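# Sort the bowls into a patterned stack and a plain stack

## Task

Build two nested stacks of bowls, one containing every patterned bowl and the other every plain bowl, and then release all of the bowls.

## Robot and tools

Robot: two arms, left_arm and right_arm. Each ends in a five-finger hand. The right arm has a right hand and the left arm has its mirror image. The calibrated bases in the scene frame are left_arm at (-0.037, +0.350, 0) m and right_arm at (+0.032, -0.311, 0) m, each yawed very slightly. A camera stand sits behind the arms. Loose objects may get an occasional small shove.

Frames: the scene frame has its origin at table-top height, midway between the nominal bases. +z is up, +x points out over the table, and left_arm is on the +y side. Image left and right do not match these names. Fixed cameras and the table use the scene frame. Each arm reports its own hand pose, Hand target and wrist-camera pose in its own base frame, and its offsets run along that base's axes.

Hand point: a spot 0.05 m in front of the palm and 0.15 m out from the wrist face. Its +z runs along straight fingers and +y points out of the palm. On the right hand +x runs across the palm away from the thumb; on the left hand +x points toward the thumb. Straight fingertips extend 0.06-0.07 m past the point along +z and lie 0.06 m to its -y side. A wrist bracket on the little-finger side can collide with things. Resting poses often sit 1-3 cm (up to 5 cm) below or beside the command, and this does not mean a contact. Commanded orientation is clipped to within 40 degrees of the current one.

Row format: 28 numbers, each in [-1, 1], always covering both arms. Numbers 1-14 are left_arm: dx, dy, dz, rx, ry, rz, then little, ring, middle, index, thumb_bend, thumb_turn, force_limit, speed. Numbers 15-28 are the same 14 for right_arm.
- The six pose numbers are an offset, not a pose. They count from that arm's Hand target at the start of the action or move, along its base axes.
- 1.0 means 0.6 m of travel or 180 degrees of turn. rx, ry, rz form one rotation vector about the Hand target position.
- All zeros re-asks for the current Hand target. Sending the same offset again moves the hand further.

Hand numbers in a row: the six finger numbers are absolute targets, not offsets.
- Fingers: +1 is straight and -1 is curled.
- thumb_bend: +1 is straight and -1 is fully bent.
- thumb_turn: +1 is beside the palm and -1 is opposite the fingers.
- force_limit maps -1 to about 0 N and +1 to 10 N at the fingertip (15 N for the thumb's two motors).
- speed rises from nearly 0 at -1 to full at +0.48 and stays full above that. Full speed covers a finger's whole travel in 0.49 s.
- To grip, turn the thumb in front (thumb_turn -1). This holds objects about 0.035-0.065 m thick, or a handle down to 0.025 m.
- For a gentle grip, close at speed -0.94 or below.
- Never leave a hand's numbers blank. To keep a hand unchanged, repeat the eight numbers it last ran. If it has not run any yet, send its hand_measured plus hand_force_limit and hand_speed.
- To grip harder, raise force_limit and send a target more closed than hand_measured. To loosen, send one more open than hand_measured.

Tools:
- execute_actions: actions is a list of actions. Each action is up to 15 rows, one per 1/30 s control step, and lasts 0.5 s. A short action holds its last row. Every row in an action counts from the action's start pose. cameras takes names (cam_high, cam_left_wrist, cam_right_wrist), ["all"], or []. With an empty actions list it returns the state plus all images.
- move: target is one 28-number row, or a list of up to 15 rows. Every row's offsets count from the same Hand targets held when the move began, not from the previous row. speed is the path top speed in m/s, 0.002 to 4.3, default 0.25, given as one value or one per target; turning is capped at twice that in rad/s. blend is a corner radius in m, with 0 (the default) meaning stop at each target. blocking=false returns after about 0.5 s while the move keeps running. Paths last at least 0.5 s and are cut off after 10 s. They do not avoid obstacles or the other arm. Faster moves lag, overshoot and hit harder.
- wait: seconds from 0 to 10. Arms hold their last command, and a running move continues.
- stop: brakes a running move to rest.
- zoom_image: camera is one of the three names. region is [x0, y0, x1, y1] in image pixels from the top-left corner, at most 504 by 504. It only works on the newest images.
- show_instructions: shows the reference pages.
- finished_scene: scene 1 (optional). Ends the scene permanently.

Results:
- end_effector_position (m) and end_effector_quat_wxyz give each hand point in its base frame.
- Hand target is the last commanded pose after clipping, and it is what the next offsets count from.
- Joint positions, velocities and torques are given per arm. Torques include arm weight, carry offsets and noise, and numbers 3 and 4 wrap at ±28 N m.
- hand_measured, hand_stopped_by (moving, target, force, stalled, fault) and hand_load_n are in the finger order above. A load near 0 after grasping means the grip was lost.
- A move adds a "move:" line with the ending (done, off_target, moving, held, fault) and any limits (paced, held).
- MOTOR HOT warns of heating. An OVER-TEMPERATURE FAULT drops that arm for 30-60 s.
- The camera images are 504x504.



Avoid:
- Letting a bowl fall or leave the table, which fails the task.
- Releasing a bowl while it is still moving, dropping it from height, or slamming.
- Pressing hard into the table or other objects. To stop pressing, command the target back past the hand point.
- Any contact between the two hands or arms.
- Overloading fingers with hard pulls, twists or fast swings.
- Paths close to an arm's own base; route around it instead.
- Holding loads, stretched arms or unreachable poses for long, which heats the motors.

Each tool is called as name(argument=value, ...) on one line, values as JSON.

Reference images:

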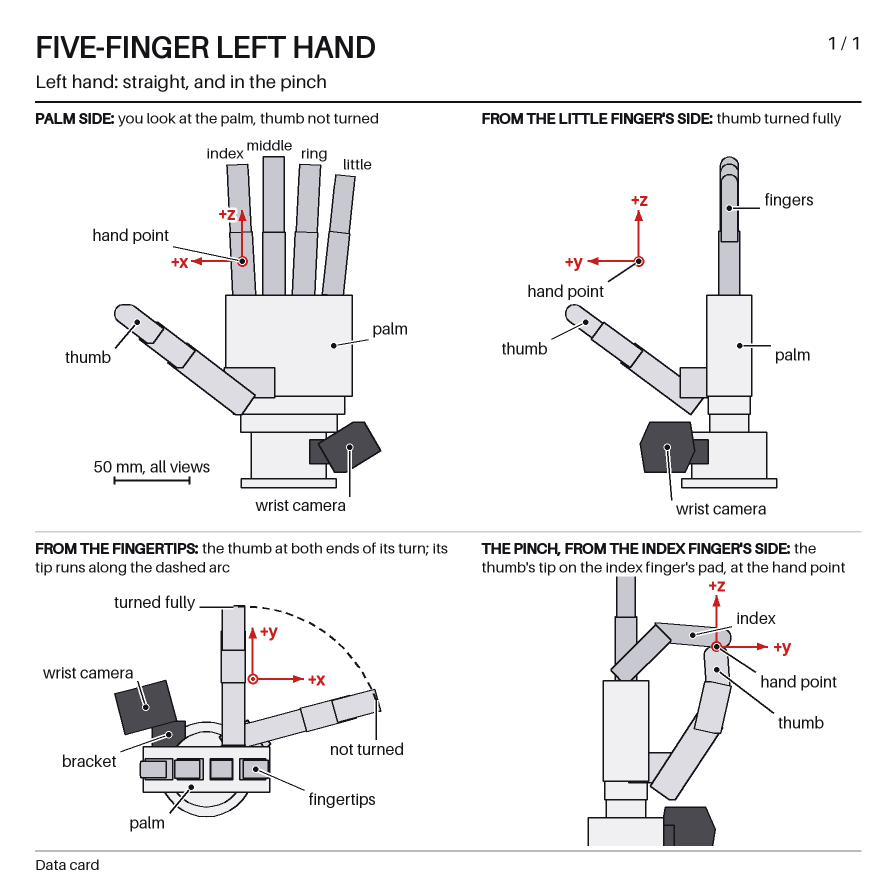

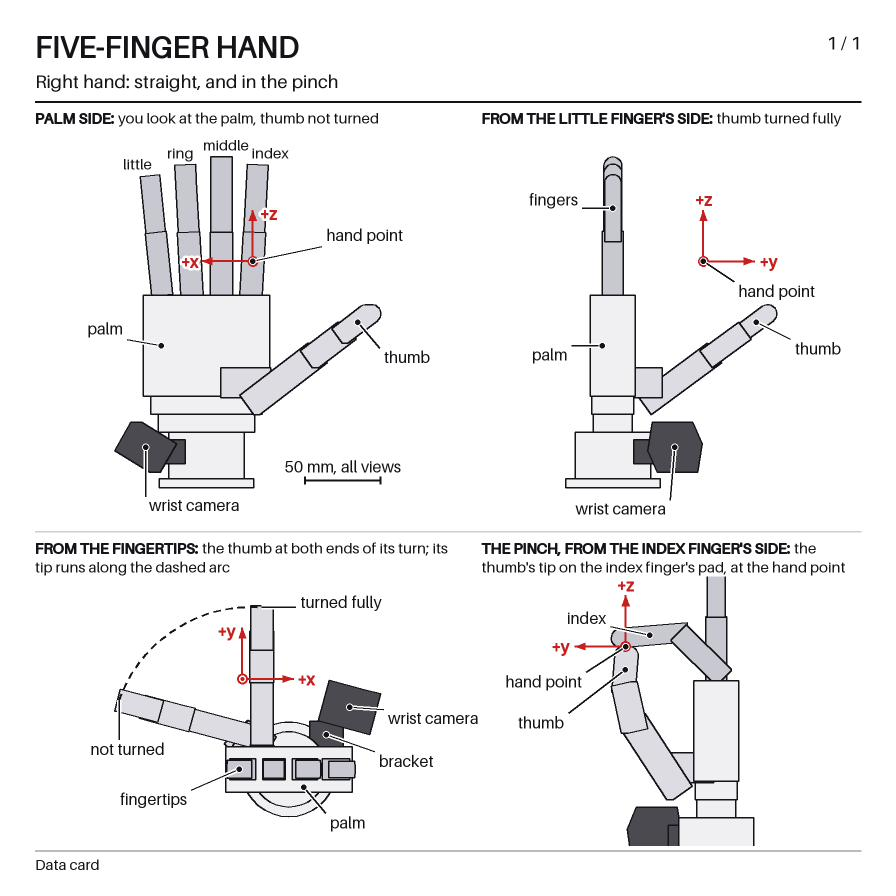

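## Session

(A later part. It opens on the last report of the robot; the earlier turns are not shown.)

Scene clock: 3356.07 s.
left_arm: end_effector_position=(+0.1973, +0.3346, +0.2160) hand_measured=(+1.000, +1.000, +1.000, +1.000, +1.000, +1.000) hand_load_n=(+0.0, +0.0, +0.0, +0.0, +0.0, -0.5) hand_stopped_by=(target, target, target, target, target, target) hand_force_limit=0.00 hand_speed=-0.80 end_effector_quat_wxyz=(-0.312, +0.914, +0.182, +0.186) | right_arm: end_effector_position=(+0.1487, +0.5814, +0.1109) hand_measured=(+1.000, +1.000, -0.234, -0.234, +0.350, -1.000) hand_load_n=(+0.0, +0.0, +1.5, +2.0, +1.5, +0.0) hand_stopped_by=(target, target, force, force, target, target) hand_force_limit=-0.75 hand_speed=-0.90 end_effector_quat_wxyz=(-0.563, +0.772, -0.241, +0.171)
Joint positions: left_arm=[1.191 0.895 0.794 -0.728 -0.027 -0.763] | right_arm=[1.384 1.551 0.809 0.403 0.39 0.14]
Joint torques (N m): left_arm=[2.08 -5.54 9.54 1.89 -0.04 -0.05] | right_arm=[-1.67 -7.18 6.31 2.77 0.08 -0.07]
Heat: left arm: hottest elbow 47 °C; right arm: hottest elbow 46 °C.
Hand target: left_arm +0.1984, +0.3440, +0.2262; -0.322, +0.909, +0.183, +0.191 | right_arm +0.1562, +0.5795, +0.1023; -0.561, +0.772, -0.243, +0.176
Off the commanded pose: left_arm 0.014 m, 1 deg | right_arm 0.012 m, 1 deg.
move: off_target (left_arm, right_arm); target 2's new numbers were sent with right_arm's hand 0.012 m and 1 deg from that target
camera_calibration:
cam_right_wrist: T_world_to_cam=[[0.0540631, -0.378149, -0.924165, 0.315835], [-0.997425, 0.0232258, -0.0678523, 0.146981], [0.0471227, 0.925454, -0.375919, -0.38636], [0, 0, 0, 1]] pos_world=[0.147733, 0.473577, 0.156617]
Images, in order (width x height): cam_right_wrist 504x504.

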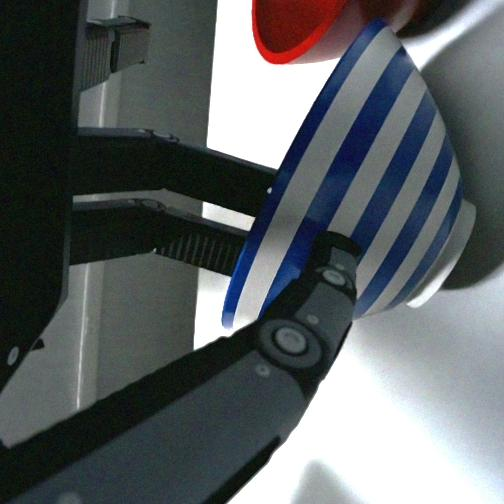

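move(target=[[0,0,0,0,0,0,1,1,1,1,1,1,0.0,-0.8, -0.02,-0.034,0.0,0,0,0,1,1,-0.3,-0.3,0.35,-1,-0.75,-0.9],[0,0,0,0,0,0,1,1,1,1,1,1,0.0,-0.8, -0.037,-0.062,-0.03,0,0,0,1,1,-0.3,-0.3,0.35,-1,-0.75,-0.9]], speed=0.05, blend=[0.008,0], cameras=["cam_right_wrist","cam_high"])

zoom_image(camera="cam_high", region=[270, 250, 370, 330])

Scene clock: 3383.40 s.
left_arm: end_effector_position=(+0.1973, +0.3346, +0.2160) hand_measured=(+1.000, +1.000, +1.000, +1.000, +1.000, +1.000) hand_load_n=(+0.0, +0.0, +0.0, +0.0, +0.0, -0.5) hand_stopped_by=(target, target, target, target, target, target) hand_force_limit=0.00 hand_speed=-0.80 end_effector_quat_wxyz=(-0.312, +0.914, +0.182, +0.186) | right_arm: end_effector_position=(+0.1418, +0.5413, +0.0748) hand_measured=(+1.000, +1.000, -0.234, -0.234, +0.352, -1.000) hand_load_n=(-0.5, +0.0, +1.0, +0.5, +6.0, +1.0) hand_stopped_by=(target, target, force, force, target, target) hand_force_limit=-0.75 hand_speed=-0.90 end_effector_quat_wxyz=(-0.549, +0.778, -0.244, +0.182)
Joint positions: left_arm=[1.191 0.895 0.794 -0.728 -0.027 -0.763] | right_arm=[1.394 1.539 0.686 0.482 0.421 0.141]
Joint torques (N m): left_arm=[2.08 -5.6 9.5 1.88 -0.04 -0.04] | right_arm=[0.32 -9.23 5.42 2.52 0.19 0.07]
Heat: left arm: hottest elbow 47 °C; right arm: hottest elbow 44 °C.
Hand target: left_arm +0.1984, +0.3440, +0.2262; -0.322, +0.909, +0.183, +0.191 | right_arm +0.1339, +0.5422, +0.0843; -0.561, +0.772, -0.243, +0.176
Off the commanded pose: left_arm 0.014 m, 1 deg | right_arm 0.012 m, 2 deg.
move: off_target (left_arm, right_arm)
camera_calibration:
cam_right_wrist: T_world_to_cam=[[0.0496713, -0.410041, -0.910714, 0.284521], [-0.996506, 0.0409502, -0.072788, 0.129288], [0.06714, 0.911147, -0.406574, -0.355429], [0, 0, 0, 1]] pos_world=[0.138567, 0.435219, 0.124019]
Images, in order (width x height): cam_high 504x504, cam_right_wrist 504x504.

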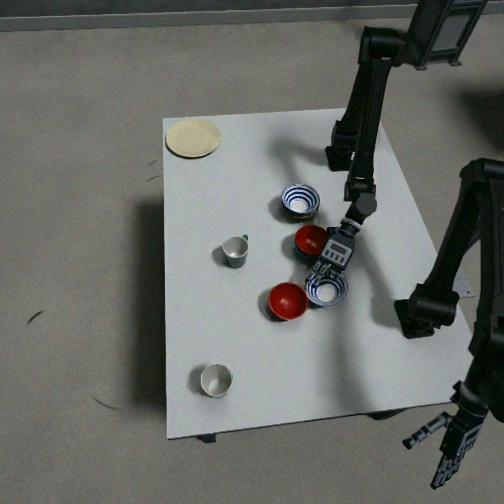

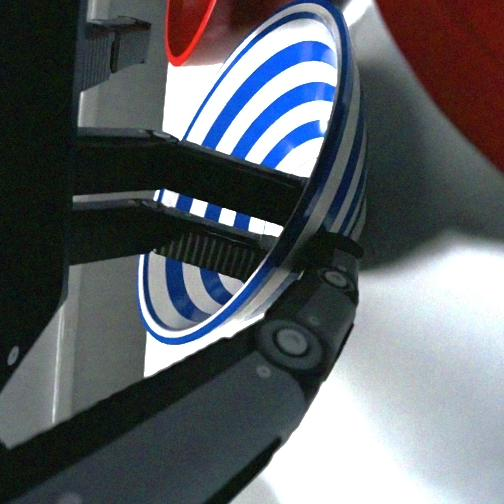

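Scaled by 5.040 from the camera's 504x504 image, which has a finer 720x720 frame.

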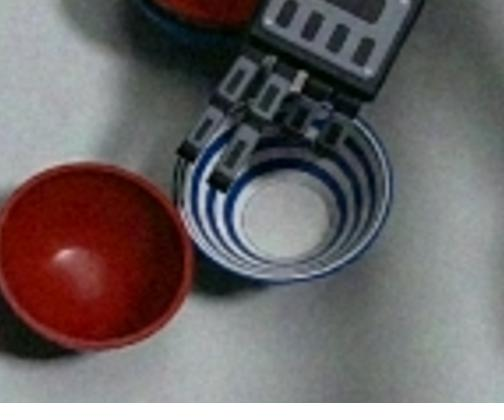

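move(target=[[0,0,0,0,0,0,1,1,1,1,1,1,0.0,-0.8, -0.02,-0.01,0.012,0,0,0,1,1,-0.3,-0.3,0.35,-1,-0.75,-0.9],[0,0,0,0,0,0,1,1,1,1,1,1,0.0,-0.8, -0.115,-0.03,0.012,0,0,0,1,1,-0.3,-0.3,0.35,-1,-0.75,-0.9]], speed=0.06, blend=[0.008,0], cameras=["cam_right_wrist","cam_high"])

zoom_image(camera="cam_high", region=[270, 250, 390, 346])

Scene clock: 3415.03 s.
left_arm: end_effector_position=(+0.1973, +0.3346, +0.2160) hand_measured=(+1.000, +1.000, +1.000, +1.000, +1.000, +1.000) hand_load_n=(+0.0, +0.0, +0.0, +0.0, +0.0, -0.5) hand_stopped_by=(target, target, target, target, target, target) hand_force_limit=0.00 hand_speed=-0.80 end_effector_quat_wxyz=(-0.312, +0.914, +0.182, +0.186) | right_arm: end_effector_position=(+0.0728, +0.5251, +0.0831) hand_measured=(+1.000, +1.000, -0.234, -0.234, +0.350, -1.000) hand_load_n=(+0.0, +0.0, +0.5, +0.5, +1.5, +0.5) hand_stopped_by=(target, target, force, force, target, target) hand_force_limit=-0.75 hand_speed=-0.90 end_effector_quat_wxyz=(-0.554, +0.774, -0.244, +0.183)
Joint positions: left_arm=[1.191 0.895 0.794 -0.728 -0.027 -0.763] | right_arm=[1.57 1.465 0.629 0.444 0.587 0.211]
Joint torques (N m): left_arm=[2.14 -5.66 9.52 1.89 -0.04 -0.06] | right_arm=[-0.38 -8.59 6 1.42 0.21 0.11]
Heat: left arm: hottest elbow 47 °C; right arm: hottest elbow 42 °C.
Hand target: left_arm +0.1984, +0.3440, +0.2262; -0.322, +0.909, +0.183, +0.191 | right_arm +0.0649, +0.5243, +0.0916; -0.561, +0.772, -0.243, +0.176
Off the commanded pose: left_arm 0.014 m, 1 deg | right_arm 0.012 m, 1 deg.
move: off_target (left_arm, right_arm); blend cut to 0.0077 m at target 1
camera_calibration:
cam_right_wrist: T_world_to_cam=[[0.0552704, -0.398541, -0.915484, 0.282797], [-0.996014, 0.0422853, -0.0785405, 0.0614827], [0.0700131, 0.916175, -0.394615, -0.336399], [0, 0, 0, 1]] pos_world=[0.0691597, 0.418307, 0.130977]
Images, in order (width x height): cam_high 504x504, cam_right_wrist 504x504.

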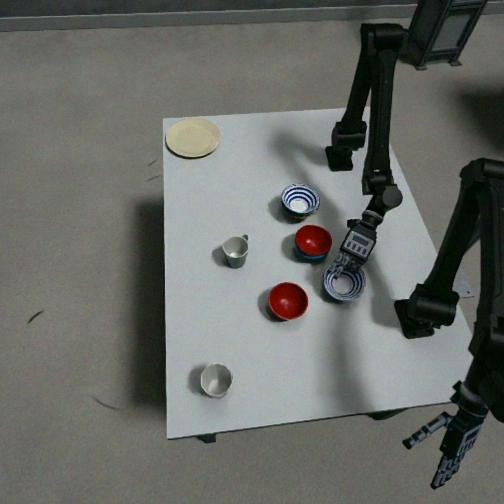

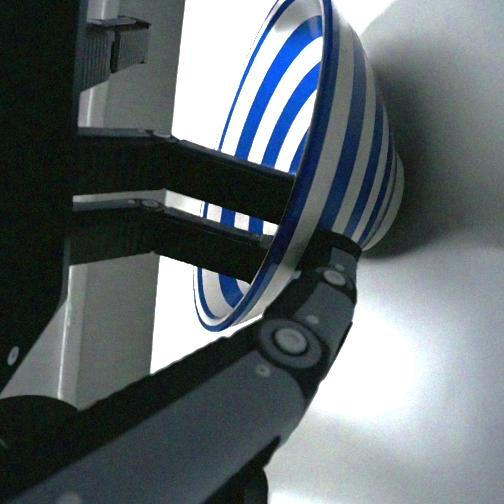

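Scaled by 4.200 from the camera's 504x504 image, which has a finer 720x720 frame.

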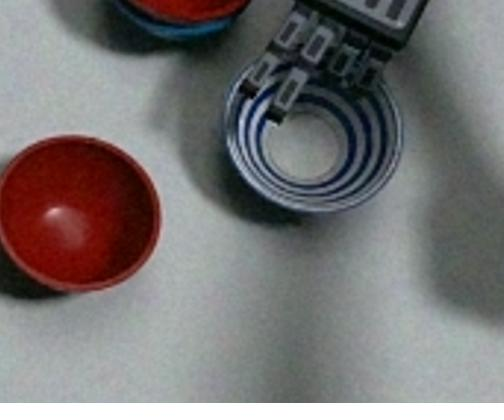

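move(target=[[0,0,0,0,0,0,1,1,1,1,1,1,0.0,-0.8, -0.035,-0.055,0.0,0,0,0,1,1,-0.3,-0.3,0.35,-1,-0.75,-0.9],[0,0,0,0,0,0,1,1,1,1,1,1,0.0,-0.8, -0.035,-0.055,-0.03,0,0,0,1,1,-0.3,-0.3,0.35,-1,-0.75,-0.9]], speed=0.05, cameras=["cam_right_wrist","cam_high"])

zoom_image(camera="cam_high", region=[270, 250, 390, 346])

Scene clock: 3433.93 s.
left_arm: end_effector_position=(+0.1973, +0.3346, +0.2160) hand_measured=(+1.000, +1.000, +1.000, +1.000, +1.000, +1.000) hand_load_n=(+0.0, +0.0, +0.0, +0.0, +0.0, +0.0) hand_stopped_by=(target, target, target, target, target, target) hand_force_limit=0.00 hand_speed=-0.80 end_effector_quat_wxyz=(-0.312, +0.914, +0.182, +0.186) | right_arm: end_effector_position=(+0.0509, +0.4897, +0.0772) hand_measured=(+1.000, +1.000, -0.234, -0.234, +0.350, -1.000) hand_load_n=(+0.0, +0.0, +0.0, +0.5, +3.5, +1.5) hand_stopped_by=(target, target, force, force, target, target) hand_force_limit=-0.75 hand_speed=-0.90 end_effector_quat_wxyz=(-0.557, +0.772, -0.245, +0.182)
Joint positions: left_arm=[1.191 0.895 0.794 -0.728 -0.027 -0.763] | right_arm=[1.634 1.394 0.529 0.462 0.646 0.243]
Joint torques (N m): left_arm=[2.14 -5.71 9.5 1.89 -0.04 -0.04] | right_arm=[0.15 -4.84 5.67 2.76 0.24 0.08]
Heat: left arm: hottest elbow 47 °C; right arm: hottest elbow 42 °C.
Hand target: left_arm +0.1984, +0.3440, +0.2262; -0.322, +0.909, +0.183, +0.191 | right_arm +0.0440, +0.4912, +0.0735; -0.561, +0.772, -0.243, +0.176
Off the commanded pose: left_arm 0.014 m, 1 deg | right_arm 0.008 m, 1 deg.
move: off_target (left_arm)
camera_calibration:
cam_right_wrist: T_world_to_cam=[[0.0536755, -0.391341, -0.918679, 0.261294], [-0.996129, 0.0431585, -0.0765854, 0.0401849], [0.0696198, 0.919233, -0.387509, -0.306754], [0, 0, 0, 1]] pos_world=[0.0473604, 0.382499, 0.124253]
Images, in order (width x height): cam_high 504x504, cam_right_wrist 504x504.

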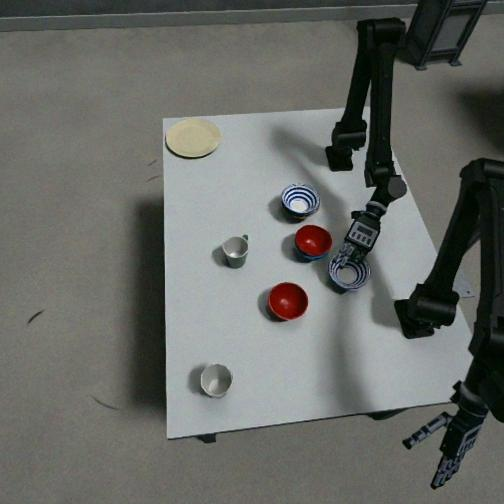

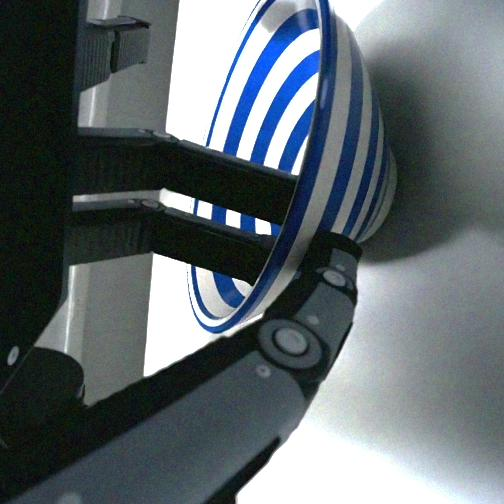

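Scaled by 4.200 from the camera's 504x504 image, which has a finer 720x720 frame.

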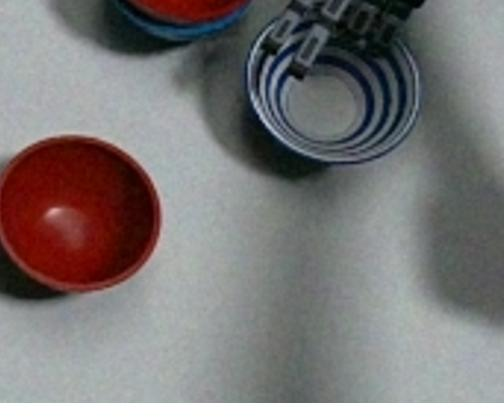

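move(target=[[0,0,0,0,0,0,1,1,1,1,1,1,0.0,-0.8, 0.003,0.0,-0.022,0,0,0,1,1,-0.3,-0.3,0.35,-1,-0.75,-0.9]], speed=0.04, cameras=["cam_right_wrist"])

Scene clock: 3442.90 s.
left_arm: end_effector_position=(+0.1973, +0.3346, +0.2160) hand_measured=(+1.000, +1.000, +1.000, +1.000, +1.000, +1.000) hand_load_n=(+0.0, +0.0, +0.0, +0.0, +0.0, -0.5) hand_stopped_by=(target, target, target, target, target, target) hand_force_limit=0.00 hand_speed=-0.80 end_effector_quat_wxyz=(-0.312, +0.914, +0.182, +0.186) | right_arm: end_effector_position=(+0.0506, +0.4926, +0.0693) hand_measured=(+1.000, +1.000, -0.234, -0.234, +0.352, -1.000) hand_load_n=(+0.0, +0.0, +0.5, +1.0, +5.5, +2.5) hand_stopped_by=(target, target, force, force, target, target) hand_force_limit=-0.75 hand_speed=-0.90 end_effector_quat_wxyz=(-0.563, +0.768, -0.247, +0.179)
Joint positions: left_arm=[1.191 0.895 0.794 -0.728 -0.027 -0.763] | right_arm=[1.634 1.431 0.521 0.521 0.645 0.243]
Joint torques (N m): left_arm=[2.02 -5.66 9.51 1.91 -0.03 -0.04] | right_arm=[0.03 -4.42 5.15 2.59 0.09 0.04]
Heat: left arm: hottest elbow 47 °C; right arm: hottest elbow 41 °C.
Hand target: left_arm +0.1984, +0.3440, +0.2262; -0.322, +0.909, +0.183, +0.191 | right_arm +0.0458, +0.4912, +0.0603; -0.561, +0.772, -0.243, +0.176
Off the commanded pose: left_arm 0.014 m, 1 deg | right_arm 0.010 m, 1 deg.
move: off_target (left_arm)
camera_calibration:
cam_right_wrist: T_world_to_cam=[[0.0527893, -0.378012, -0.924295, 0.249081], [-0.996252, 0.0435776, -0.074721, 0.0387975], [0.068524, 0.924775, -0.374294, -0.3161], [0, 0, 0, 1]] pos_world=[0.0471637, 0.384786, 0.114809]
Images, in order (width x height): cam_right_wrist 504x504.

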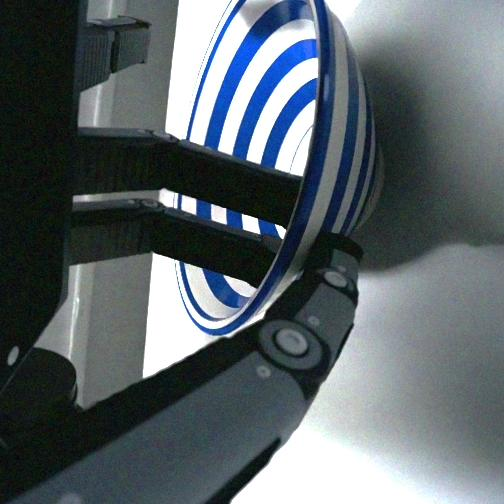

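move(target=[[0,0,0,0,0,0,1,1,1,1,1,1,0.0,-0.8, 0.005,0.002,0.008,0,0,0,1,1,-0.3,-0.3,0.35,-1,-0.75,-0.9],[0,0,0,0,0,0,1,1,1,1,1,1,0.0,-0.8, 0.005,0.002,0.008,0,0,0,1,1,-0.3,-0.3,0.6,-1,-0.75,-0.92],[0,0,0,0,0,0,1,1,1,1,1,1,0.0,-0.8, 0.005,0.002,0.008,0,0,0,1,1,0.1,0.1,0.6,-1,0,-0.7]], speed=0.04, cameras=["cam_right_wrist"])

Scene clock: 3463.27 s.
left_arm: end_effector_position=(+0.1973, +0.3346, +0.2160) hand_measured=(+1.000, +1.000, +1.000, +1.000, +1.000, +1.000) hand_load_n=(+0.0, +0.0, +0.0, +0.0, +0.0, +0.0) hand_stopped_by=(target, target, target, target, target, target) hand_force_limit=0.00 hand_speed=-0.80 end_effector_quat_wxyz=(-0.312, +0.914, +0.182, +0.186) | right_arm: end_effector_position=(+0.0490, +0.4931, +0.0690) hand_measured=(+1.000, +1.000, +0.100, +0.100, +0.600, -1.000) hand_load_n=(+0.0, +0.0, +0.0, +0.0, +0.0, +0.0) hand_stopped_by=(target, target, target, target, target, target) hand_force_limit=0.00 hand_speed=-0.70 end_effector_quat_wxyz=(-0.563, +0.770, -0.244, +0.176)
Joint positions: left_arm=[1.191 0.895 0.794 -0.728 -0.027 -0.763] | right_arm=[1.634 1.431 0.521 0.521 0.637 0.243]
Joint torques (N m): left_arm=[2.14 -5.77 9.5 1.88 -0.04 -0.04] | right_arm=[-0.97 -5.36 5.63 1.91 0.08 0]
Heat: left arm: hottest elbow 47 °C; right arm: hottest elbow 40 °C.
Hand target: left_arm +0.1984, +0.3440, +0.2262; -0.322, +0.909, +0.183, +0.191 | right_arm +0.0488, +0.4924, +0.0652; -0.561, +0.772, -0.243, +0.176
Off the commanded pose: left_arm 0.014 m, 1 deg | right_arm 0.004 m, 0 deg.
move: off_target (left_arm)
camera_calibration:
cam_right_wrist: T_world_to_cam=[[0.0527662, -0.377802, -0.924382, 0.249047], [-0.996795, 0.0358071, -0.0715344, 0.0408444], [0.0601253, 0.925194, -0.374702, -0.316316], [0, 0, 0, 1]] pos_world=[0.0465908, 0.385282, 0.114611]
Images, in order (width x height): cam_right_wrist 504x504.

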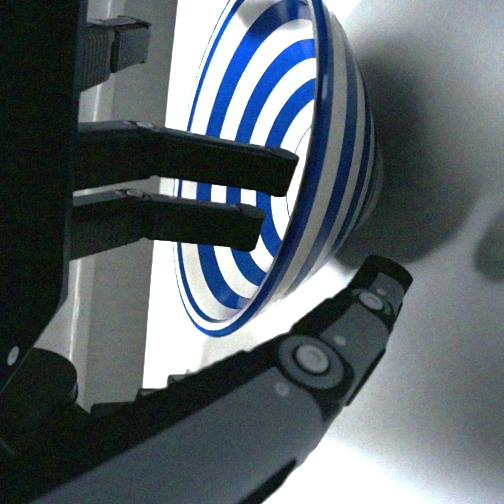

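move(target=[[0,0,0,0,0,0,1,1,1,1,1,1,0.0,-0.8, 0.002,0.025,0.047,0,0,0,1,1,0.1,0.1,0.6,-1,0,-0.7],[0,0,0,0,0,0,1,1,1,1,1,1,0.0,-0.8, 0.002,0.025,0.15,0,0,0,1,1,0.1,0.1,0.6,-1,0,-0.7]], speed=0.08, cameras=["cam_right_wrist","cam_high"])

zoom_image(camera="cam_high", region=[270, 250, 390, 346])

Scene clock: 3474.80 s.
left_arm: end_effector_position=(+0.1973, +0.3346, +0.2160) hand_measured=(+1.000, +1.000, +1.000, +1.000, +1.000, +1.000) hand_load_n=(+0.0, +0.0, -0.5, +0.0, +0.0, -0.5) hand_stopped_by=(target, target, target, target, target, target) hand_force_limit=0.00 hand_speed=-0.80 end_effector_quat_wxyz=(-0.312, +0.914, +0.182, +0.186) | right_arm: end_effector_position=(+0.0483, +0.4885, +0.1244) hand_measured=(+1.000, +1.000, +0.100, +0.100, +0.600, -1.000) hand_load_n=(+0.0, +0.0, +0.0, +0.0, +0.0, +0.0) hand_stopped_by=(target, target, target, target, target, target) hand_force_limit=0.00 hand_speed=-0.70 end_effector_quat_wxyz=(-0.541, +0.786, -0.237, +0.182)
Joint positions: left_arm=[1.191 0.895 0.794 -0.728 -0.027 -0.763] | right_arm=[1.634 1.258 0.611 0.201 0.631 0.243]
Joint torques (N m): left_arm=[2.08 -5.83 9.51 1.87 -0.04 -0.05] | right_arm=[-1.26 -6.18 11.08 1.2 0.1 -0.04]
Heat: left arm: hottest elbow 47 °C; right arm: hottest elbow 40 °C.
Hand target: left_arm +0.1984, +0.3440, +0.2262; -0.322, +0.909, +0.183, +0.191 | right_arm +0.0500, +0.5074, +0.1551; -0.561, +0.772, -0.243, +0.176
Off the commanded pose: left_arm 0.014 m, 1 deg | right_arm 0.036 m, 3 deg.
move: off_target (left_arm, right_arm)
camera_calibration:
cam_right_wrist: T_world_to_cam=[[0.0562003, -0.430432, -0.900872, 0.321119], [-0.99683, 0.0266981, -0.0749429, 0.0491145], [0.0563094, 0.902228, -0.427568, -0.273355], [0, 0, 0, 1]] pos_world=[0.0463043, 0.383537, 0.17609]
Images, in order (width x height): cam_high 504x504, cam_right_wrist 504x504.

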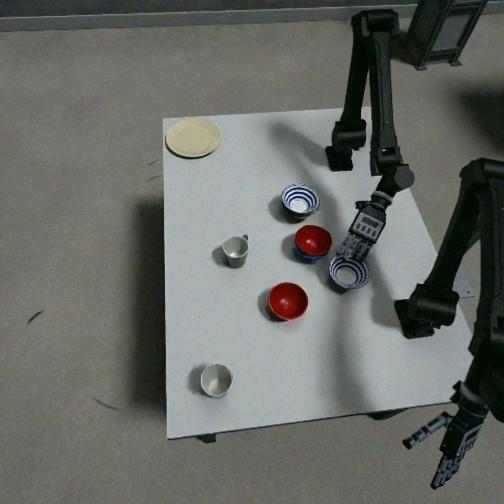

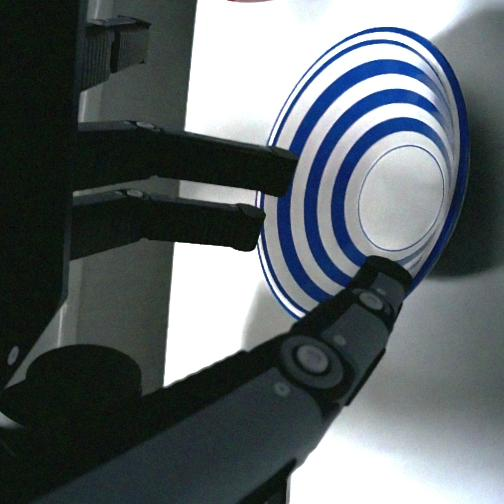

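Scaled by 4.200 from the camera's 504x504 image, which has a finer 720x720 frame.

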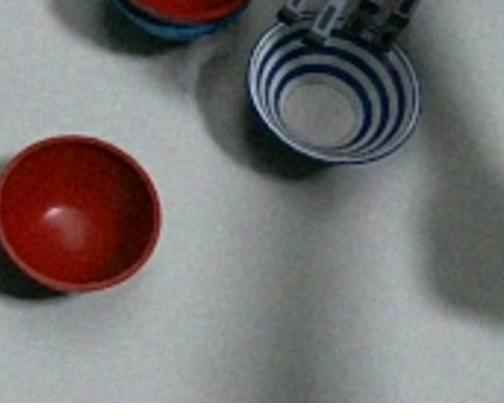

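move(target=[[0,0,0,0,0,0,1,1,1,1,1,1,0.0,-0.8, 0.0,0.0,0.07,0,0,0,1,1,0.1,0.1,0.6,-1,0,-0.7],[0,0,0,0,0,0,1,1,1,1,1,1,0.0,-0.8, 0.0917,0.1543,0.075,-0.0861,0.0397,0.1096,0.1,0.1,0.1,0.1,0.35,-1,0,-0.7]], speed=0.15, cameras=["cam_right_wrist","cam_high"])

Scene clock: 3514.30 s.
left_arm: end_effector_position=(+0.1973, +0.3346, +0.2160) hand_measured=(+1.000, +1.000, +1.000, +1.000, +1.000, +1.000) hand_load_n=(+0.0, +0.0, +0.0, +0.0, +0.0, +0.0) hand_stopped_by=(target, target, target, target, target, target) hand_force_limit=0.00 hand_speed=-0.80 end_effector_quat_wxyz=(-0.312, +0.914, +0.182, +0.186) | right_arm: end_effector_position=(+0.0944, +0.5816, +0.1779) hand_measured=(+0.100, +0.100, +0.100, +0.100, +0.350, -1.000) hand_load_n=(+0.0, +0.0, +0.0, +0.0, +0.0, +0.0) hand_stopped_by=(target, target, target, target, target, target) hand_force_limit=0.00 hand_speed=-0.70 end_effector_quat_wxyz=(-0.443, +0.887, -0.115, +0.057)
Joint positions: left_arm=[1.191 0.895 0.794 -0.728 -0.027 -0.763] | right_arm=[1.37 1.463 1.125 -0.308 0.044 0.034]
Joint torques (N m): left_arm=[2.02 -5.6 9.48 1.88 -0.03 -0.05] | right_arm=[-1.79 -8.12 12.86 1.26 -0.11 -0.06]
Heat: left arm: hottest elbow 47 °C; right arm: hottest elbow 46 °C.
Hand target: left_arm +0.1984, +0.3440, +0.2262; -0.322, +0.909, +0.183, +0.191 | right_arm +0.1050, +0.6000, +0.2002; -0.458, +0.879, -0.116, +0.061
Off the commanded pose: left_arm 0.014 m, 1 deg | right_arm 0.031 m, 2 deg.
move: off_target (left_arm, right_arm); target 2's new numbers were sent with right_arm's hand 0.031 m and 2 deg from that target
camera_calibration:
cam_right_wrist: T_world_to_cam=[[0.110475, -0.616179, -0.77982, 0.488216], [-0.945374, -0.307272, 0.108864, 0.253159], [-0.306697, 0.725195, -0.616465, -0.166202], [0, 0, 0, 1]] pos_world=[0.13442, 0.499146, 0.250703]
Images, in order (width x height): cam_high 504x504, cam_right_wrist 504x504.

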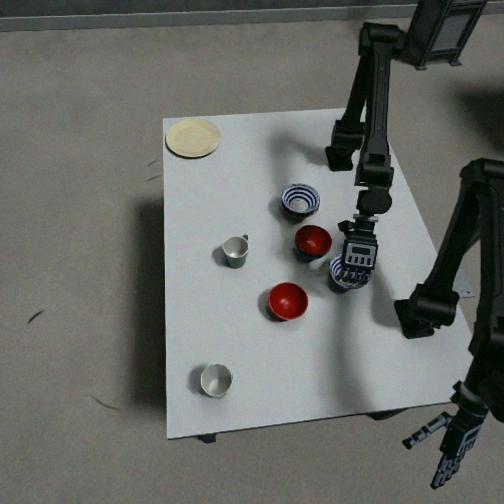

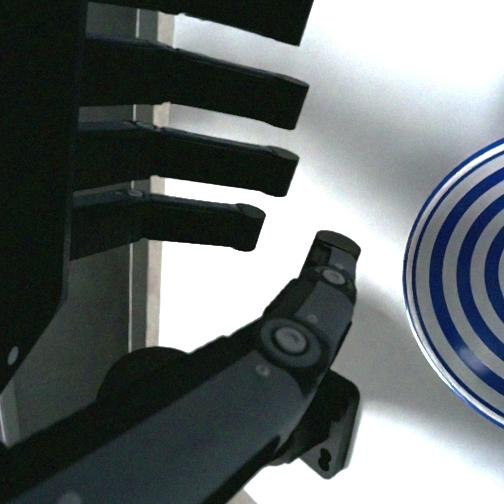

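move(target=[[0,0,0,0,0,0,1,1,1,1,1,1,0.0,-0.8, -0.0383,-0.0117,-0.1537,0,0,0,0.1,0.1,0.1,0.1,0.35,-1,0,-0.7]], speed=0.12, cameras=["cam_right_wrist"])

Scene clock: 3532.43 s.
left_arm: end_effector_position=(+0.1973, +0.3346, +0.2160) hand_measured=(+1.000, +1.000, +1.000, +1.000, +1.000, +1.000) hand_load_n=(-0.5, +0.0, +0.0, +0.0, +0.0, +0.0) hand_stopped_by=(target, target, target, target, target, target) hand_force_limit=0.00 hand_speed=-0.80 end_effector_quat_wxyz=(-0.312, +0.914, +0.182, +0.186) | right_arm: end_effector_position=(+0.0888, +0.5886, +0.1120) hand_measured=(+0.100, +0.100, +0.100, +0.100, +0.350, -1.000) hand_load_n=(+0.0, +0.0, +0.0, +0.0, +0.0, +0.0) hand_stopped_by=(target, target, target, target, target, target) hand_force_limit=0.00 hand_speed=-0.70 end_effector_quat_wxyz=(-0.454, +0.881, -0.118, +0.064)
Joint positions: left_arm=[1.191 0.895 0.794 -0.728 -0.027 -0.763] | right_arm=[1.39 1.545 1.012 -0.087 0.076 0.047]
Joint torques (N m): left_arm=[2.32 -5.71 9.52 1.89 -0.04 -0.04] | right_arm=[0.44 -8.88 7.46 2.59 0.09 0.07]
Heat: left arm: hottest elbow 47 °C; right arm: hottest elbow 47 °C.
Hand target: left_arm +0.1984, +0.3440, +0.2262; -0.322, +0.909, +0.183, +0.191 | right_arm +0.0820, +0.5930, +0.1080; -0.458, +0.879, -0.116, +0.061
Off the commanded pose: left_arm 0.014 m, 1 deg | right_arm 0.009 m, 1 deg.
move: off_target (left_arm)
camera_calibration:
cam_right_wrist: T_world_to_cam=[[0.113673, -0.597849, -0.793508, 0.432167], [-0.950352, -0.298295, 0.0886021, 0.254704], [-0.28967, 0.74404, -0.602075, -0.227737], [0, 0, 0, 1]] pos_world=[0.126964, 0.503793, 0.183245]
Images, in order (width x height): cam_right_wrist 504x504.

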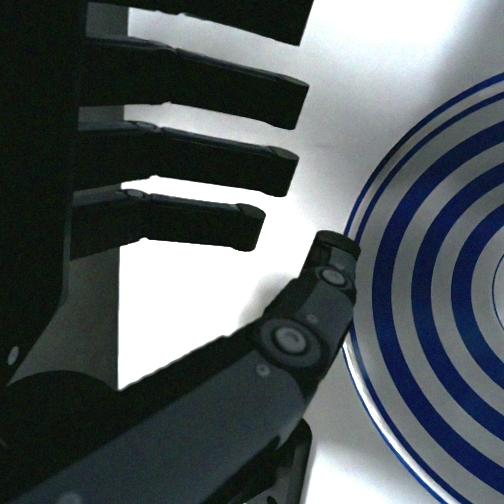

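move(target=[[0,0,0,0,0,0,1,1,1,1,1,1,0.0,-0.8, 0,0.005,-0.0467,0,0,0,0.1,0.1,0.1,0.1,0.35,-1,0,-0.7]], speed=0.08, cameras=["cam_right_wrist"])

Scene clock: 3555.87 s.
left_arm: end_effector_position=(+0.1973, +0.3346, +0.2160) hand_measured=(+1.000, +1.000, +1.000, +1.000, +1.000, +1.000) hand_load_n=(+0.0, +0.0, +0.0, +0.0, +0.0, -0.5) hand_stopped_by=(target, target, target, target, target, target) hand_force_limit=0.00 hand_speed=-0.80 end_effector_quat_wxyz=(-0.312, +0.914, +0.182, +0.186) | right_arm: end_effector_position=(+0.0897, +0.5926, +0.0856) hand_measured=(+0.100, +0.100, +0.100, +0.100, +0.350, -1.000) hand_load_n=(+0.0, +0.0, +0.0, +0.0, +0.0, +0.0) hand_stopped_by=(target, target, target, target, target, target) hand_force_limit=0.00 hand_speed=-0.70 end_effector_quat_wxyz=(-0.456, +0.880, -0.118, +0.065)
Joint positions: left_arm=[1.191 0.895 0.794 -0.728 -0.027 -0.763] | right_arm=[1.39 1.594 0.988 -0.01 0.077 0.047]
Joint torques (N m): left_arm=[2.02 -5.83 9.52 1.92 -0.03 -0.05] | right_arm=[0.32 -8.94 7.06 2.54 0.09 0.09]
Heat: left arm: hottest elbow 47 °C; right arm: hottest elbow 46 °C.
Hand target: left_arm +0.1984, +0.3440, +0.2262; -0.322, +0.909, +0.183, +0.191 | right_arm +0.0821, +0.5960, +0.0800; -0.458, +0.879, -0.116, +0.061
Off the commanded pose: left_arm 0.014 m, 1 deg | right_arm 0.010 m, 1 deg.
move: off_target (left_arm)
camera_calibration:
cam_right_wrist: T_world_to_cam=[[0.113613, -0.595623, -0.795189, 0.412304], [-0.95078, -0.297421, 0.0869348, 0.258735], [-0.288286, 0.746173, -0.600097, -0.248008], [0, 0, 0, 1]] pos_world=[0.12766, 0.507587, 0.156538]
Images, in order (width x height): cam_right_wrist 504x504.

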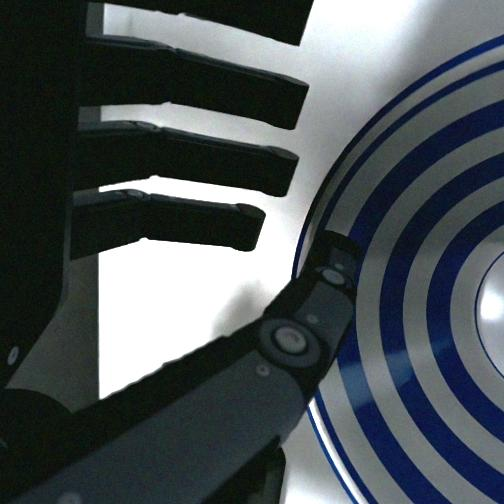

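move(target=[[0,0,0,0,0,0,1,1,1,1,1,1,0.0,-0.8, 0,0.0,-0.035,0,0,0,0.1,0.1,0.1,0.1,0.35,-1,0,-0.7]], speed=0.06, cameras=["cam_right_wrist"])

Scene clock: 3574.77 s.
left_arm: end_effector_position=(+0.1973, +0.3346, +0.2160) hand_measured=(+1.000, +1.000, +1.000, +1.000, +1.000, +1.000) hand_load_n=(+0.0, +0.0, +0.0, -0.5, +0.0, +0.0) hand_stopped_by=(target, target, target, target, target, target) hand_force_limit=0.00 hand_speed=-0.80 end_effector_quat_wxyz=(-0.312, +0.914, +0.182, +0.186) | right_arm: end_effector_position=(+0.0901, +0.5950, +0.0716) hand_measured=(+0.100, +0.100, +0.100, +0.100, +0.350, -1.000) hand_load_n=(+0.0, +0.5, +0.0, +0.0, +0.0, +0.0) hand_stopped_by=(target, target, target, target, target, target) hand_force_limit=0.00 hand_speed=-0.70 end_effector_quat_wxyz=(-0.461, +0.877, -0.119, +0.065)
Joint positions: left_arm=[1.191 0.895 0.794 -0.728 -0.027 -0.763] | right_arm=[1.39 1.621 0.969 0.048 0.077 0.048]
Joint torques (N m): left_arm=[2.14 -5.48 9.52 1.88 -0.04 -0.04] | right_arm=[0.56 -8.64 6.46 2.58 0.11 0.06]
Heat: left arm: hottest elbow 47 °C; right arm: hottest elbow 45 °C.
Hand target: left_arm +0.1984, +0.3440, +0.2262; -0.322, +0.909, +0.183, +0.191 | right_arm +0.0821, +0.5959, +0.0589; -0.458, +0.879, -0.116, +0.061
Off the commanded pose: left_arm 0.014 m, 1 deg | right_arm 0.015 m, 1 deg.
move: off_target (left_arm, right_arm)
camera_calibration:
cam_right_wrist: T_world_to_cam=[[0.114736, -0.585631, -0.802416, 0.397128], [-0.951034, -0.298121, 0.0815924, 0.261929], [-0.287, 0.753764, -0.591161, -0.263356], [0, 0, 0, 1]] pos_world=[0.127956, 0.509166, 0.141605]
Images, in order (width x height): cam_right_wrist 504x504.

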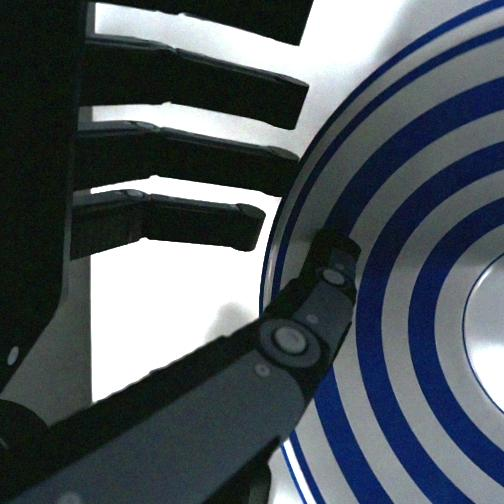

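zoom_image(camera="cam_right_wrist", region=[200, 120, 370, 290])

Scaled by 2.965 from the camera's 504x504 image, which has a finer 720x720 frame.

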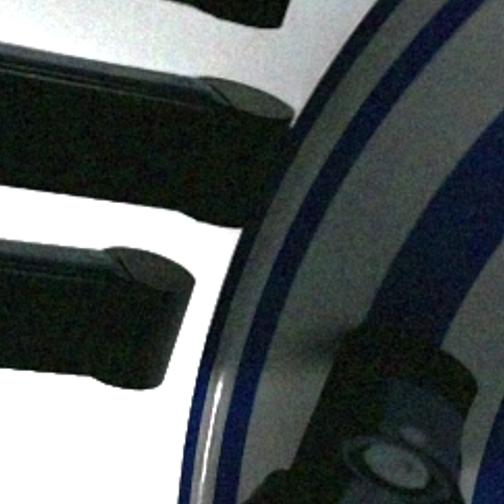

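move(target=[[0,0,0,0,0,0,1,1,1,1,1,1,0.0,-0.8, 0,-0.004,-0.028,0,0,0,0.1,0.1,0.1,0.1,0.35,-1,0,-0.7]], speed=0.05, cameras=["cam_right_wrist"])

Scene clock: 3603.33 s.
left_arm: end_effector_position=(+0.1973, +0.3346, +0.2160) hand_measured=(+1.000, +1.000, +1.000, +1.000, +1.000, +1.000) hand_load_n=(+0.0, +0.0, +0.0, +0.0, +0.0, -0.5) hand_stopped_by=(target, target, target, target, target, target) hand_force_limit=0.00 hand_speed=-0.80 end_effector_quat_wxyz=(-0.312, +0.914, +0.182, +0.186) | right_arm: end_effector_position=(+0.0900, +0.5943, +0.0567) hand_measured=(+0.100, +0.100, +0.100, +0.100, +0.350, -1.000) hand_load_n=(+0.0, +0.0, +0.0, +0.0, -0.5, +0.0) hand_stopped_by=(target, target, target, target, target, target) hand_force_limit=0.00 hand_speed=-0.70 end_effector_quat_wxyz=(-0.463, +0.876, -0.119, +0.065)
Joint positions: left_arm=[1.191 0.895 0.794 -0.728 -0.027 -0.763] | right_arm=[1.39 1.646 0.948 0.099 0.077 0.048]
Joint torques (N m): left_arm=[2.14 -5.77 9.57 1.92 -0.03 -0.05] | right_arm=[0.26 -8.64 6.16 2.41 0.05 0.06]
Heat: left arm: hottest elbow 47 °C; right arm: hottest elbow 42 °C.
Hand target: left_arm +0.1984, +0.3440, +0.2262; -0.322, +0.909, +0.183, +0.191 | right_arm +0.0821, +0.5935, +0.0421; -0.458, +0.879, -0.116, +0.061
Off the commanded pose: left_arm 0.014 m, 1 deg | right_arm 0.017 m, 1 deg.
move: off_target (left_arm, right_arm)
camera_calibration:
cam_right_wrist: T_world_to_cam=[[0.115494, -0.581407, -0.805374, 0.382344], [-0.951104, -0.298561, 0.0791411, 0.263198], [-0.286466, 0.756853, -0.587461, -0.273736], [0, 0, 0, 1]] pos_world=[0.127754, 0.508057, 0.126291]
Images, in order (width x height): cam_right_wrist 504x504.

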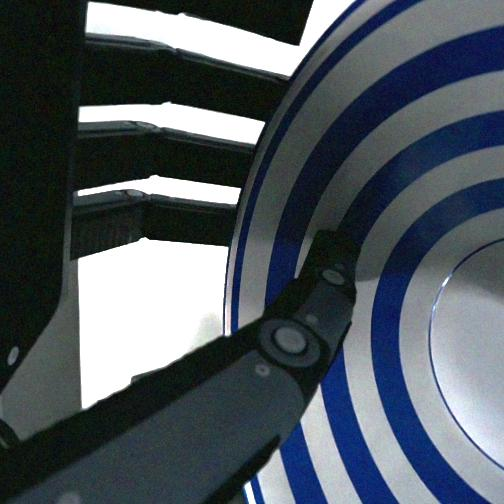

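move(target=[[0,0,0,0,0,0,1,1,1,1,1,1,0.0,-0.8, 0,0,0,0,0,0,0.1,0.1,0.1,0.1,0.12,-1,-0.7,-0.7],[0,0,0,0,0,0,1,1,1,1,1,1,0.0,-0.8, 0,0,0,0,0,0,0.1,0.1,-0.6,-0.6,0.12,-1,-0.5,-0.85]], speed=0.05, cameras=["cam_right_wrist"])

Scene clock: 3614.50 s.
left_arm: end_effector_position=(+0.1973, +0.3346, +0.2160) hand_measured=(+1.000, +1.000, +1.000, +1.000, +1.000, +1.000) hand_load_n=(+0.0, +0.0, +0.0, +0.0, +0.0, +0.0) hand_stopped_by=(target, target, target, target, target, target) hand_force_limit=0.00 hand_speed=-0.80 end_effector_quat_wxyz=(-0.312, +0.914, +0.182, +0.186) | right_arm: end_effector_position=(+0.0897, +0.5930, +0.0547) hand_measured=(+0.100, +0.100, -0.176, -0.190, +0.120, -1.000) hand_load_n=(+0.0, +0.0, +4.0, +3.0, +2.0, -0.5) hand_stopped_by=(target, target, force, force, target, target) hand_force_limit=-0.50 hand_speed=-0.85 end_effector_quat_wxyz=(-0.462, +0.876, -0.119, +0.064)
Joint positions: left_arm=[1.191 0.895 0.794 -0.728 -0.027 -0.763] | right_arm=[1.39 1.647 0.944 0.101 0.077 0.049]
Joint torques (N m): left_arm=[1.9 -5.54 9.5 1.87 -0.05 -0.06] | right_arm=[0.32 -8.29 6.37 2.47 0.06 -0.01]
Heat: left arm: hottest elbow 47 °C; right arm: hottest elbow 42 °C.
Hand target: left_arm +0.1984, +0.3440, +0.2262; -0.322, +0.909, +0.183, +0.191 | right_arm +0.0821, +0.5935, +0.0421; -0.458, +0.879, -0.116, +0.061
Off the commanded pose: left_arm 0.014 m, 1 deg | right_arm 0.015 m, 1 deg.
move: off_target (left_arm, right_arm); target 2's new numbers were sent with right_arm's hand 0.014 m and 1 deg from that target
camera_calibration:
cam_right_wrist: T_world_to_cam=[[0.114307, -0.583773, -0.80383, 0.381445], [-0.951154, -0.297881, 0.081076, 0.262245], [-0.286776, 0.755298, -0.589308, -0.27296], [0, 0, 0, 1]] pos_world=[0.127555, 0.506961, 0.124498]
Images, in order (width x height): cam_right_wrist 504x504.

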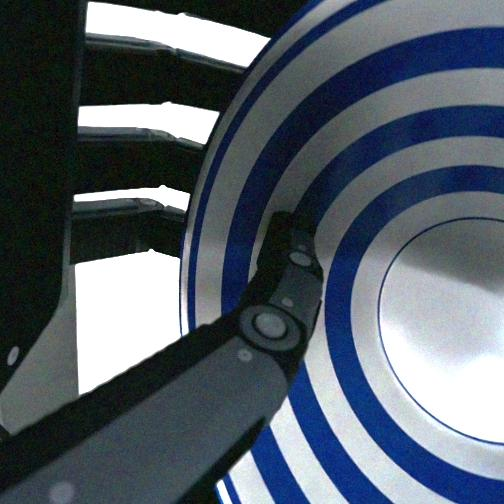

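move(target=[[0,0,0,0,0,0,1,1,1,1,1,1,0.0,-0.8, 0,0,0,0,0,0,0.1,0.1,-0.65,-0.65,-0.2,-1,0.0,-0.85]], speed=0.05, cameras=["cam_right_wrist","cam_high"])

Scene clock: 3623.20 s.
left_arm: end_effector_position=(+0.1973, +0.3346, +0.2160) hand_measured=(+1.000, +1.000, +1.000, +1.000, +1.000, +1.000) hand_load_n=(+0.0, +0.0, +0.0, +0.0, +0.0, +0.0) hand_stopped_by=(target, target, target, target, target, target) hand_force_limit=0.00 hand_speed=-0.80 end_effector_quat_wxyz=(-0.312, +0.914, +0.182, +0.186) | right_arm: end_effector_position=(+0.0897, +0.5931, +0.0548) hand_measured=(+0.100, +0.100, -0.186, -0.200, +0.106, -1.000) hand_load_n=(+0.0, +0.0, +8.0, +7.0, +8.5, -0.5) hand_stopped_by=(target, target, force, force, force, target) hand_force_limit=0.00 hand_speed=-0.85 end_effector_quat_wxyz=(-0.462, +0.876, -0.119, +0.064)
Joint positions: left_arm=[1.191 0.895 0.794 -0.728 -0.027 -0.763] | right_arm=[1.39 1.647 0.944 0.101 0.077 0.049]
Joint torques (N m): left_arm=[2.02 -5.66 9.52 1.85 -0.05 -0.05] | right_arm=[0.15 -8.53 6.38 2.41 0.06 0.05]
Heat: left arm: hottest elbow 47 °C; right arm: hottest elbow 42 °C.
Hand target: left_arm +0.1984, +0.3440, +0.2262; -0.322, +0.909, +0.183, +0.191 | right_arm +0.0821, +0.5935, +0.0421; -0.458, +0.879, -0.116, +0.061
Off the commanded pose: left_arm 0.014 m, 1 deg | right_arm 0.015 m, 1 deg.
move: off_target (left_arm, right_arm)
camera_calibration:
cam_right_wrist: T_world_to_cam=[[0.114052, -0.583434, -0.804113, 0.381351], [-0.951184, -0.297769, 0.0811378, 0.262088], [-0.286778, 0.755605, -0.588914, -0.273193], [0, 0, 0, 1]] pos_world=[0.127455, 0.50696, 0.124497]
Images, in order (width x height): cam_high 504x504, cam_right_wrist 504x504.

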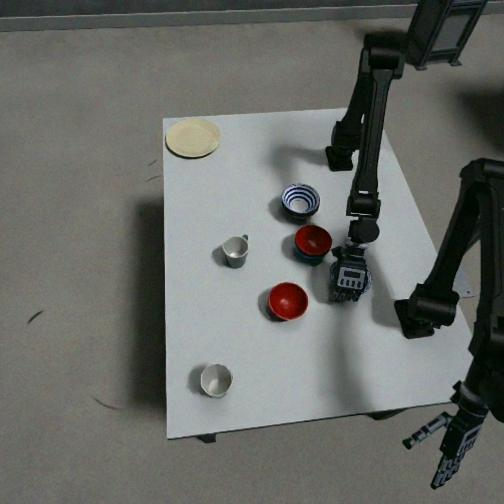

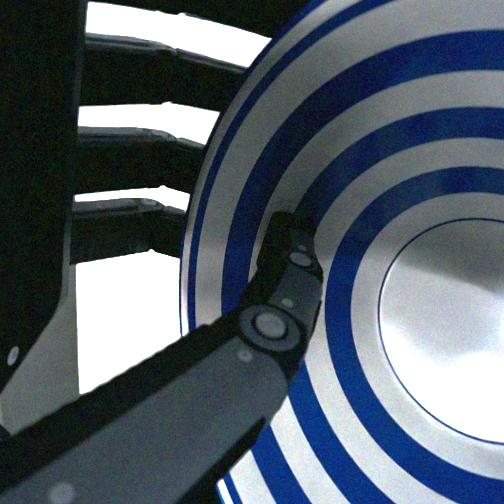

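move(target=[[0,0,0,0,0,0,1,1,1,1,1,1,0.0,-0.8, 0.005,0.03,0.068,0,0,0,0.1,0.1,-0.65,-0.65,-0.2,-1,0.0,-0.85],[0,0,0,0,0,0,1,1,1,1,1,1,0.0,-0.8, 0.005,0.03,0.30,0,0,0,0.1,0.1,-0.65,-0.65,-0.2,-1,0.0,-0.85]], speed=0.08, blend=[0.01,0], cameras=["cam_right_wrist","cam_high"])

Scene clock: 3647.80 s.
left_arm: end_effector_position=(+0.1973, +0.3346, +0.2160) hand_measured=(+1.000, +1.000, +1.000, +1.000, +1.000, +1.000) hand_load_n=(+0.0, +0.0, +0.0, +0.0, +0.0, +0.0) hand_stopped_by=(target, target, target, target, target, target) hand_force_limit=0.00 hand_speed=-0.80 end_effector_quat_wxyz=(-0.312, +0.914, +0.182, +0.186) | right_arm: end_effector_position=(+0.0883, +0.5859, +0.1631) hand_measured=(+0.100, +0.100, -0.186, -0.200, +0.108, -1.000) hand_load_n=(+0.0, +0.0, +13.5, +5.5, +16.5, +2.5) hand_stopped_by=(target, target, force, force, force, target) hand_force_limit=0.00 hand_speed=-0.85 end_effector_quat_wxyz=(-0.411, +0.901, -0.121, +0.062)
Joint positions: left_arm=[1.191 0.895 0.794 -0.728 -0.027 -0.763] | right_arm=[1.39 1.51 1.169 -0.374 0.077 0.051]
Joint torques (N m): left_arm=[2.02 -5.6 9.55 1.89 -0.04 -0.06] | right_arm=[0.26 -12.1 13.89 1.39 0.04 0.04]
Heat: left arm: hottest elbow 47 °C; right arm: hottest elbow 43 °C.
Hand target: left_arm +0.1984, +0.3440, +0.2262; -0.322, +0.909, +0.183, +0.191 | right_arm +0.0851, +0.6116, +0.2223; -0.458, +0.879, -0.116, +0.061
Off the commanded pose: left_arm 0.014 m, 1 deg | right_arm 0.064 m, 6 deg.
move: off_target (left_arm, right_arm)
camera_calibration:
cam_right_wrist: T_world_to_cam=[[0.0963546, -0.669731, -0.736326, 0.505558], [-0.949148, -0.284587, 0.134644, 0.233219], [-0.299724, 0.685909, -0.663095, -0.150321], [0, 0, 0, 1]] pos_world=[0.127592, 0.508065, 0.241177]
Images, in order (width x height): cam_high 504x504, cam_right_wrist 504x504.

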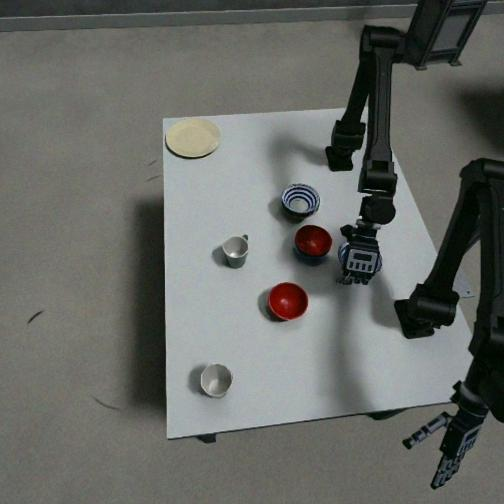

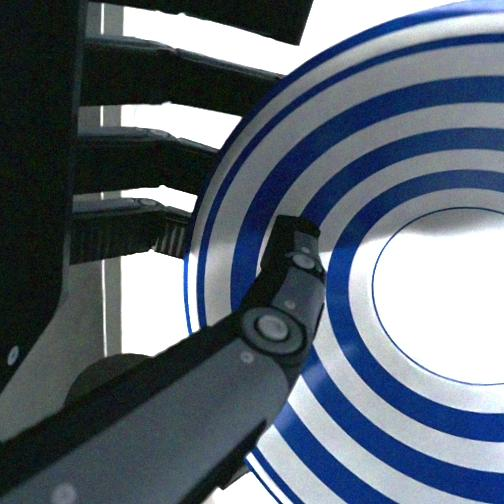

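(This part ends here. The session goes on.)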